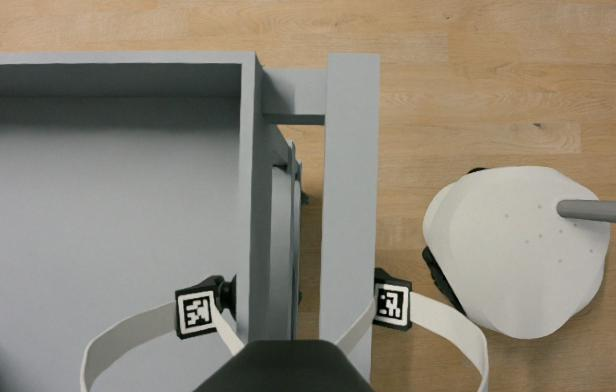

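>>> move --blocking false --r2 '{"base":{"translate_m":0.9,"strafe_m":0.04},"pace":"default","contact_limits":{"translate_m":0.6}}'

>>> wait --seconds 5 --cameras '["r2_wrist_camera","r2_head_camera","r2_head_left_camera"]'

Scene clock: 757.70 s.
move: r2 moving
r1.base_odometry: x=-2.953 y=+1.748 heading=-0.100
r1.turned_by_wheels: +0.000
r1.turned_by_imu: +0.000
r1.base_tilt: forward=-1.5 right=+1.2
r1.lidar_m: 0.64 3.60 2.40 4.79 1.77 1.30 1.22 1.28 1.04 0.97 0.92 0.71
r1.base_status: not commanded
r1.joint_positions: lift_m=+0.850 arm_m=+0.257 wrist_yaw_rad=+0.019 wrist_pitch_rad=+0.003 wrist_roll_rad=+0.000 gripper_m=-0.034
r1.joint_status: not commanded
r1.measured_speeds: all 0
r1.motor_effort: lift_m=+24(24) arm_m=-7(7) wheel_0=+16(16) wheel_1=+4(4) wheel_2=+15(15)
r1.servo_current: wrist_yaw_rad=104(117) wrist_pitch_rad=39(46) wrist_roll_rad=72(72) gripper_m=65(72)
r1.contact_limits: arm_m 1; translate_m 0.7
r1.hand_pose: x=+0.7182 y=-0.0819 z=+1.0269 quat_wxyz=(+1.000, +0.000, +0.001, +0.009) (m; r1's base frame)
r1.wrist_depth_mm: - - 249 172 228 219 213 / - - 250 233 229 220 214 / - - 252 236 230 220 213 / - - 252 167 230 220 213 / - - 252 237 230 222 216 / - - 182 170 231 222 216 / - 154 252 173 146 222 217
r2.base_odometry: x=+0.256 y=-0.337 heading=-2.126
r2.turned_by_wheels: +0.000
r2.turned_by_imu: +0.000
r2.base_tilt: forward=-0.7 right=+0.1
r2.lidar_m: 0.43 0.44 2.24 2.10 2.21 1.65 1.55 1.65 2.18 2.62 2.71 0.47
r2.base_status: translate_m moving; strafe_m moving
r2.joint_positions: lift_m=+0.929 arm_m=+0.333 wrist_yaw_rad=-0.003 wrist_pitch_rad=+1.573 wrist_roll_rad=+1.571 gripper_m=+0.002
r2.joint_status: not commanded
r2.measured_speeds: translate_m=+0.122 strafe_m=+0.005 rotate_rad=+0.000 lift_m=+0.000 arm_m=+0.000 wrist_yaw_rad=+0.000 wrist_pitch_rad=+0.021 wrist_roll_rad=+0.000
r2.motor_effort: lift_m=+25(25) arm_m=+7(7) wheel_0=+6(12) wheel_1=+9(10) wheel_2=-18(19)
r2.servo_current: wrist_yaw_rad=39(52) wrist_pitch_rad=39(46) wrist_roll_rad=46(59) gripper_m=169(169)
r2.contact_limits: lift_m 0.2; translate_m 0.6
r2.hand_pose: x=+0.5030 y=-0.0874 z=+0.8192 quat_wxyz=(+0.499, +0.500, +0.500, -0.501) (m; r2's base frame)
r2.wrist_depth_mm: 1008 1025 1025 1025 1025 1025 1060 / 205 192 193 200 1042 1060 1060 / - - - 253 1025 1060 1060 / - - - 253 177 - 1042 / - - 180 1042 - - - / - 164 181 1025 178 - 1060 / - - - - 1042 1042 1060
pictures: none

Scene clock: 761.70 s.
earlier move: r2 done
r1.base_odometry: x=-2.953 y=+1.748 heading=-0.100
r1.turned_by_wheels: +0.000
r1.turned_by_imu: +0.000
r1.base_tilt: forward=-1.6 right=+1.2
r1.lidar_m: 0.64 2.04 2.08 4.80 1.78 1.32 1.23 1.29 1.02 0.96 0.92 0.73
r1.base_status: not commanded
r1.joint_positions: lift_m=+0.850 arm_m=+0.257 wrist_yaw_rad=+0.019 wrist_pitch_rad=+0.003 wrist_roll_rad=+0.000 gripper_m=-0.034
r1.joint_status: not commanded
r1.measured_speeds: all 0
r1.on_its_own: wrist_yaw_rad is at rest, and its servo_current (111 mA) is outside its rest range (0 to 104 mA)
r1.motor_effort: lift_m=+24(24) arm_m=-7(7) wheel_0=+15(16) wheel_1=+4(4) wheel_2=+15(15)
r1.servo_current: wrist_yaw_rad=111(130) wrist_pitch_rad=46(52) wrist_roll_rad=65(72) gripper_m=65(72)
r1.contact_limits: arm_m 1; translate_m 0.7
r1.hand_pose: x=+0.7182 y=-0.0819 z=+1.0269 quat_wxyz=(+1.000, +0.000, +0.001, +0.009) (m; r1's base frame)
r1.wrist_depth_mm: - - 249 171 228 219 213 / - - 250 233 229 220 214 / - - 250 236 230 220 214 / - - 251 167 229 222 214 / - - 252 237 231 221 214 / - - 182 170 230 222 216 / - 154 253 173 146 221 217
r2.base_odometry: x=-0.169 y=-1.097 heading=-2.124
r2.turned_by_wheels: +0.002
r2.turned_by_imu: +0.007
r2.base_tilt: forward=-0.7 right=+0.1
r2.lidar_m: 0.34 0.32 2.18 2.08 2.15 2.56 2.43 2.52 2.72 2.63 2.76 0.55
r2.base_status: done
r2.joint_positions: lift_m=+0.929 arm_m=+0.333 wrist_yaw_rad=+0.008 wrist_pitch_rad=+1.570 wrist_roll_rad=+1.562 gripper_m=+0.002
r2.joint_status: not commanded
r2.measured_speeds: all 0
r2.motor_effort: lift_m=+25(26) arm_m=+7(7) wheel_0=+10(16) wheel_1=+7(10) wheel_2=+2(22)
r2.servo_current: wrist_yaw_rad=52(65) wrist_pitch_rad=39(46) wrist_roll_rad=52(72) gripper_m=169(169)
r2.contact_limits: lift_m 0.2; translate_m 0.6
r2.hand_pose: x=+0.5046 y=-0.0874 z=+0.8192 quat_wxyz=(+0.504, +0.496, +0.504, -0.496) (m; r2's base frame)
r2.wrist_depth_mm: 1042 1042 1025 1025 1008 1025 1008 / 1008 1042 1042 1008 1025 1025 1025 / 1042 1042 176 1025 1008 1025 1025 / 1042 197 208 176 1008 - 1025 / 209 - 198 177 208 - - / - - 187 177 177 - - / - 151 176 - 178 1042 1025
wait: 4.00 of 5 s (r2 has come to rest)
pictures: r2_head_camera, r2_head_left_camera, r2_wrist_camera
Images, in order (width x height): r2_head_camera 420x560, r2_head_left_camera 420x672, r2_wrist_camera 616x392.

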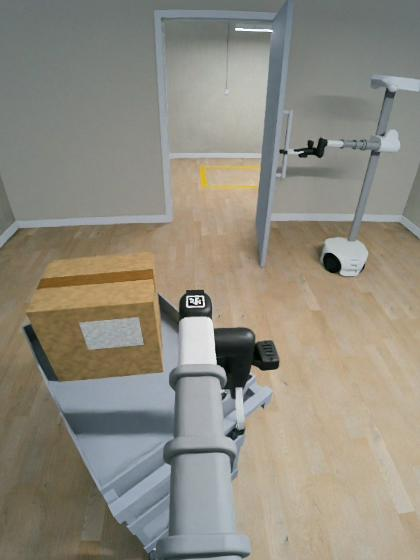

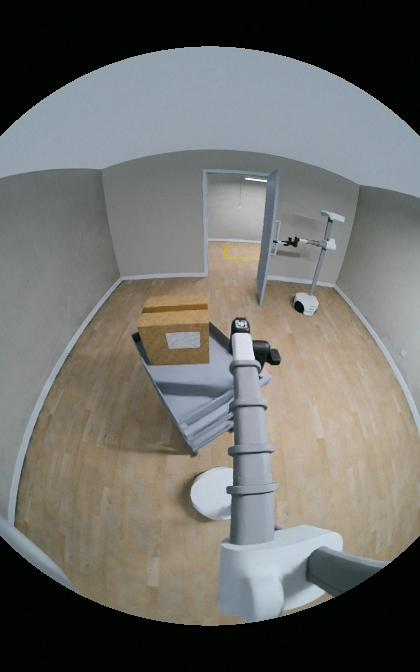

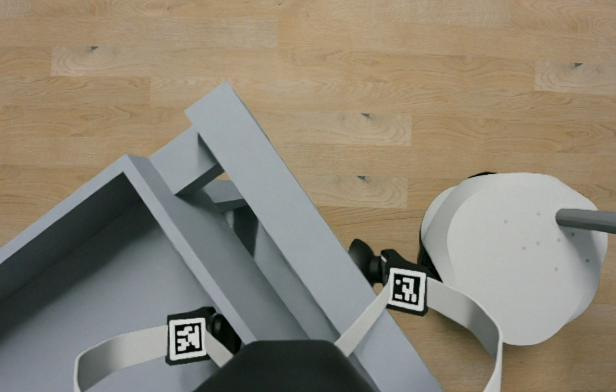

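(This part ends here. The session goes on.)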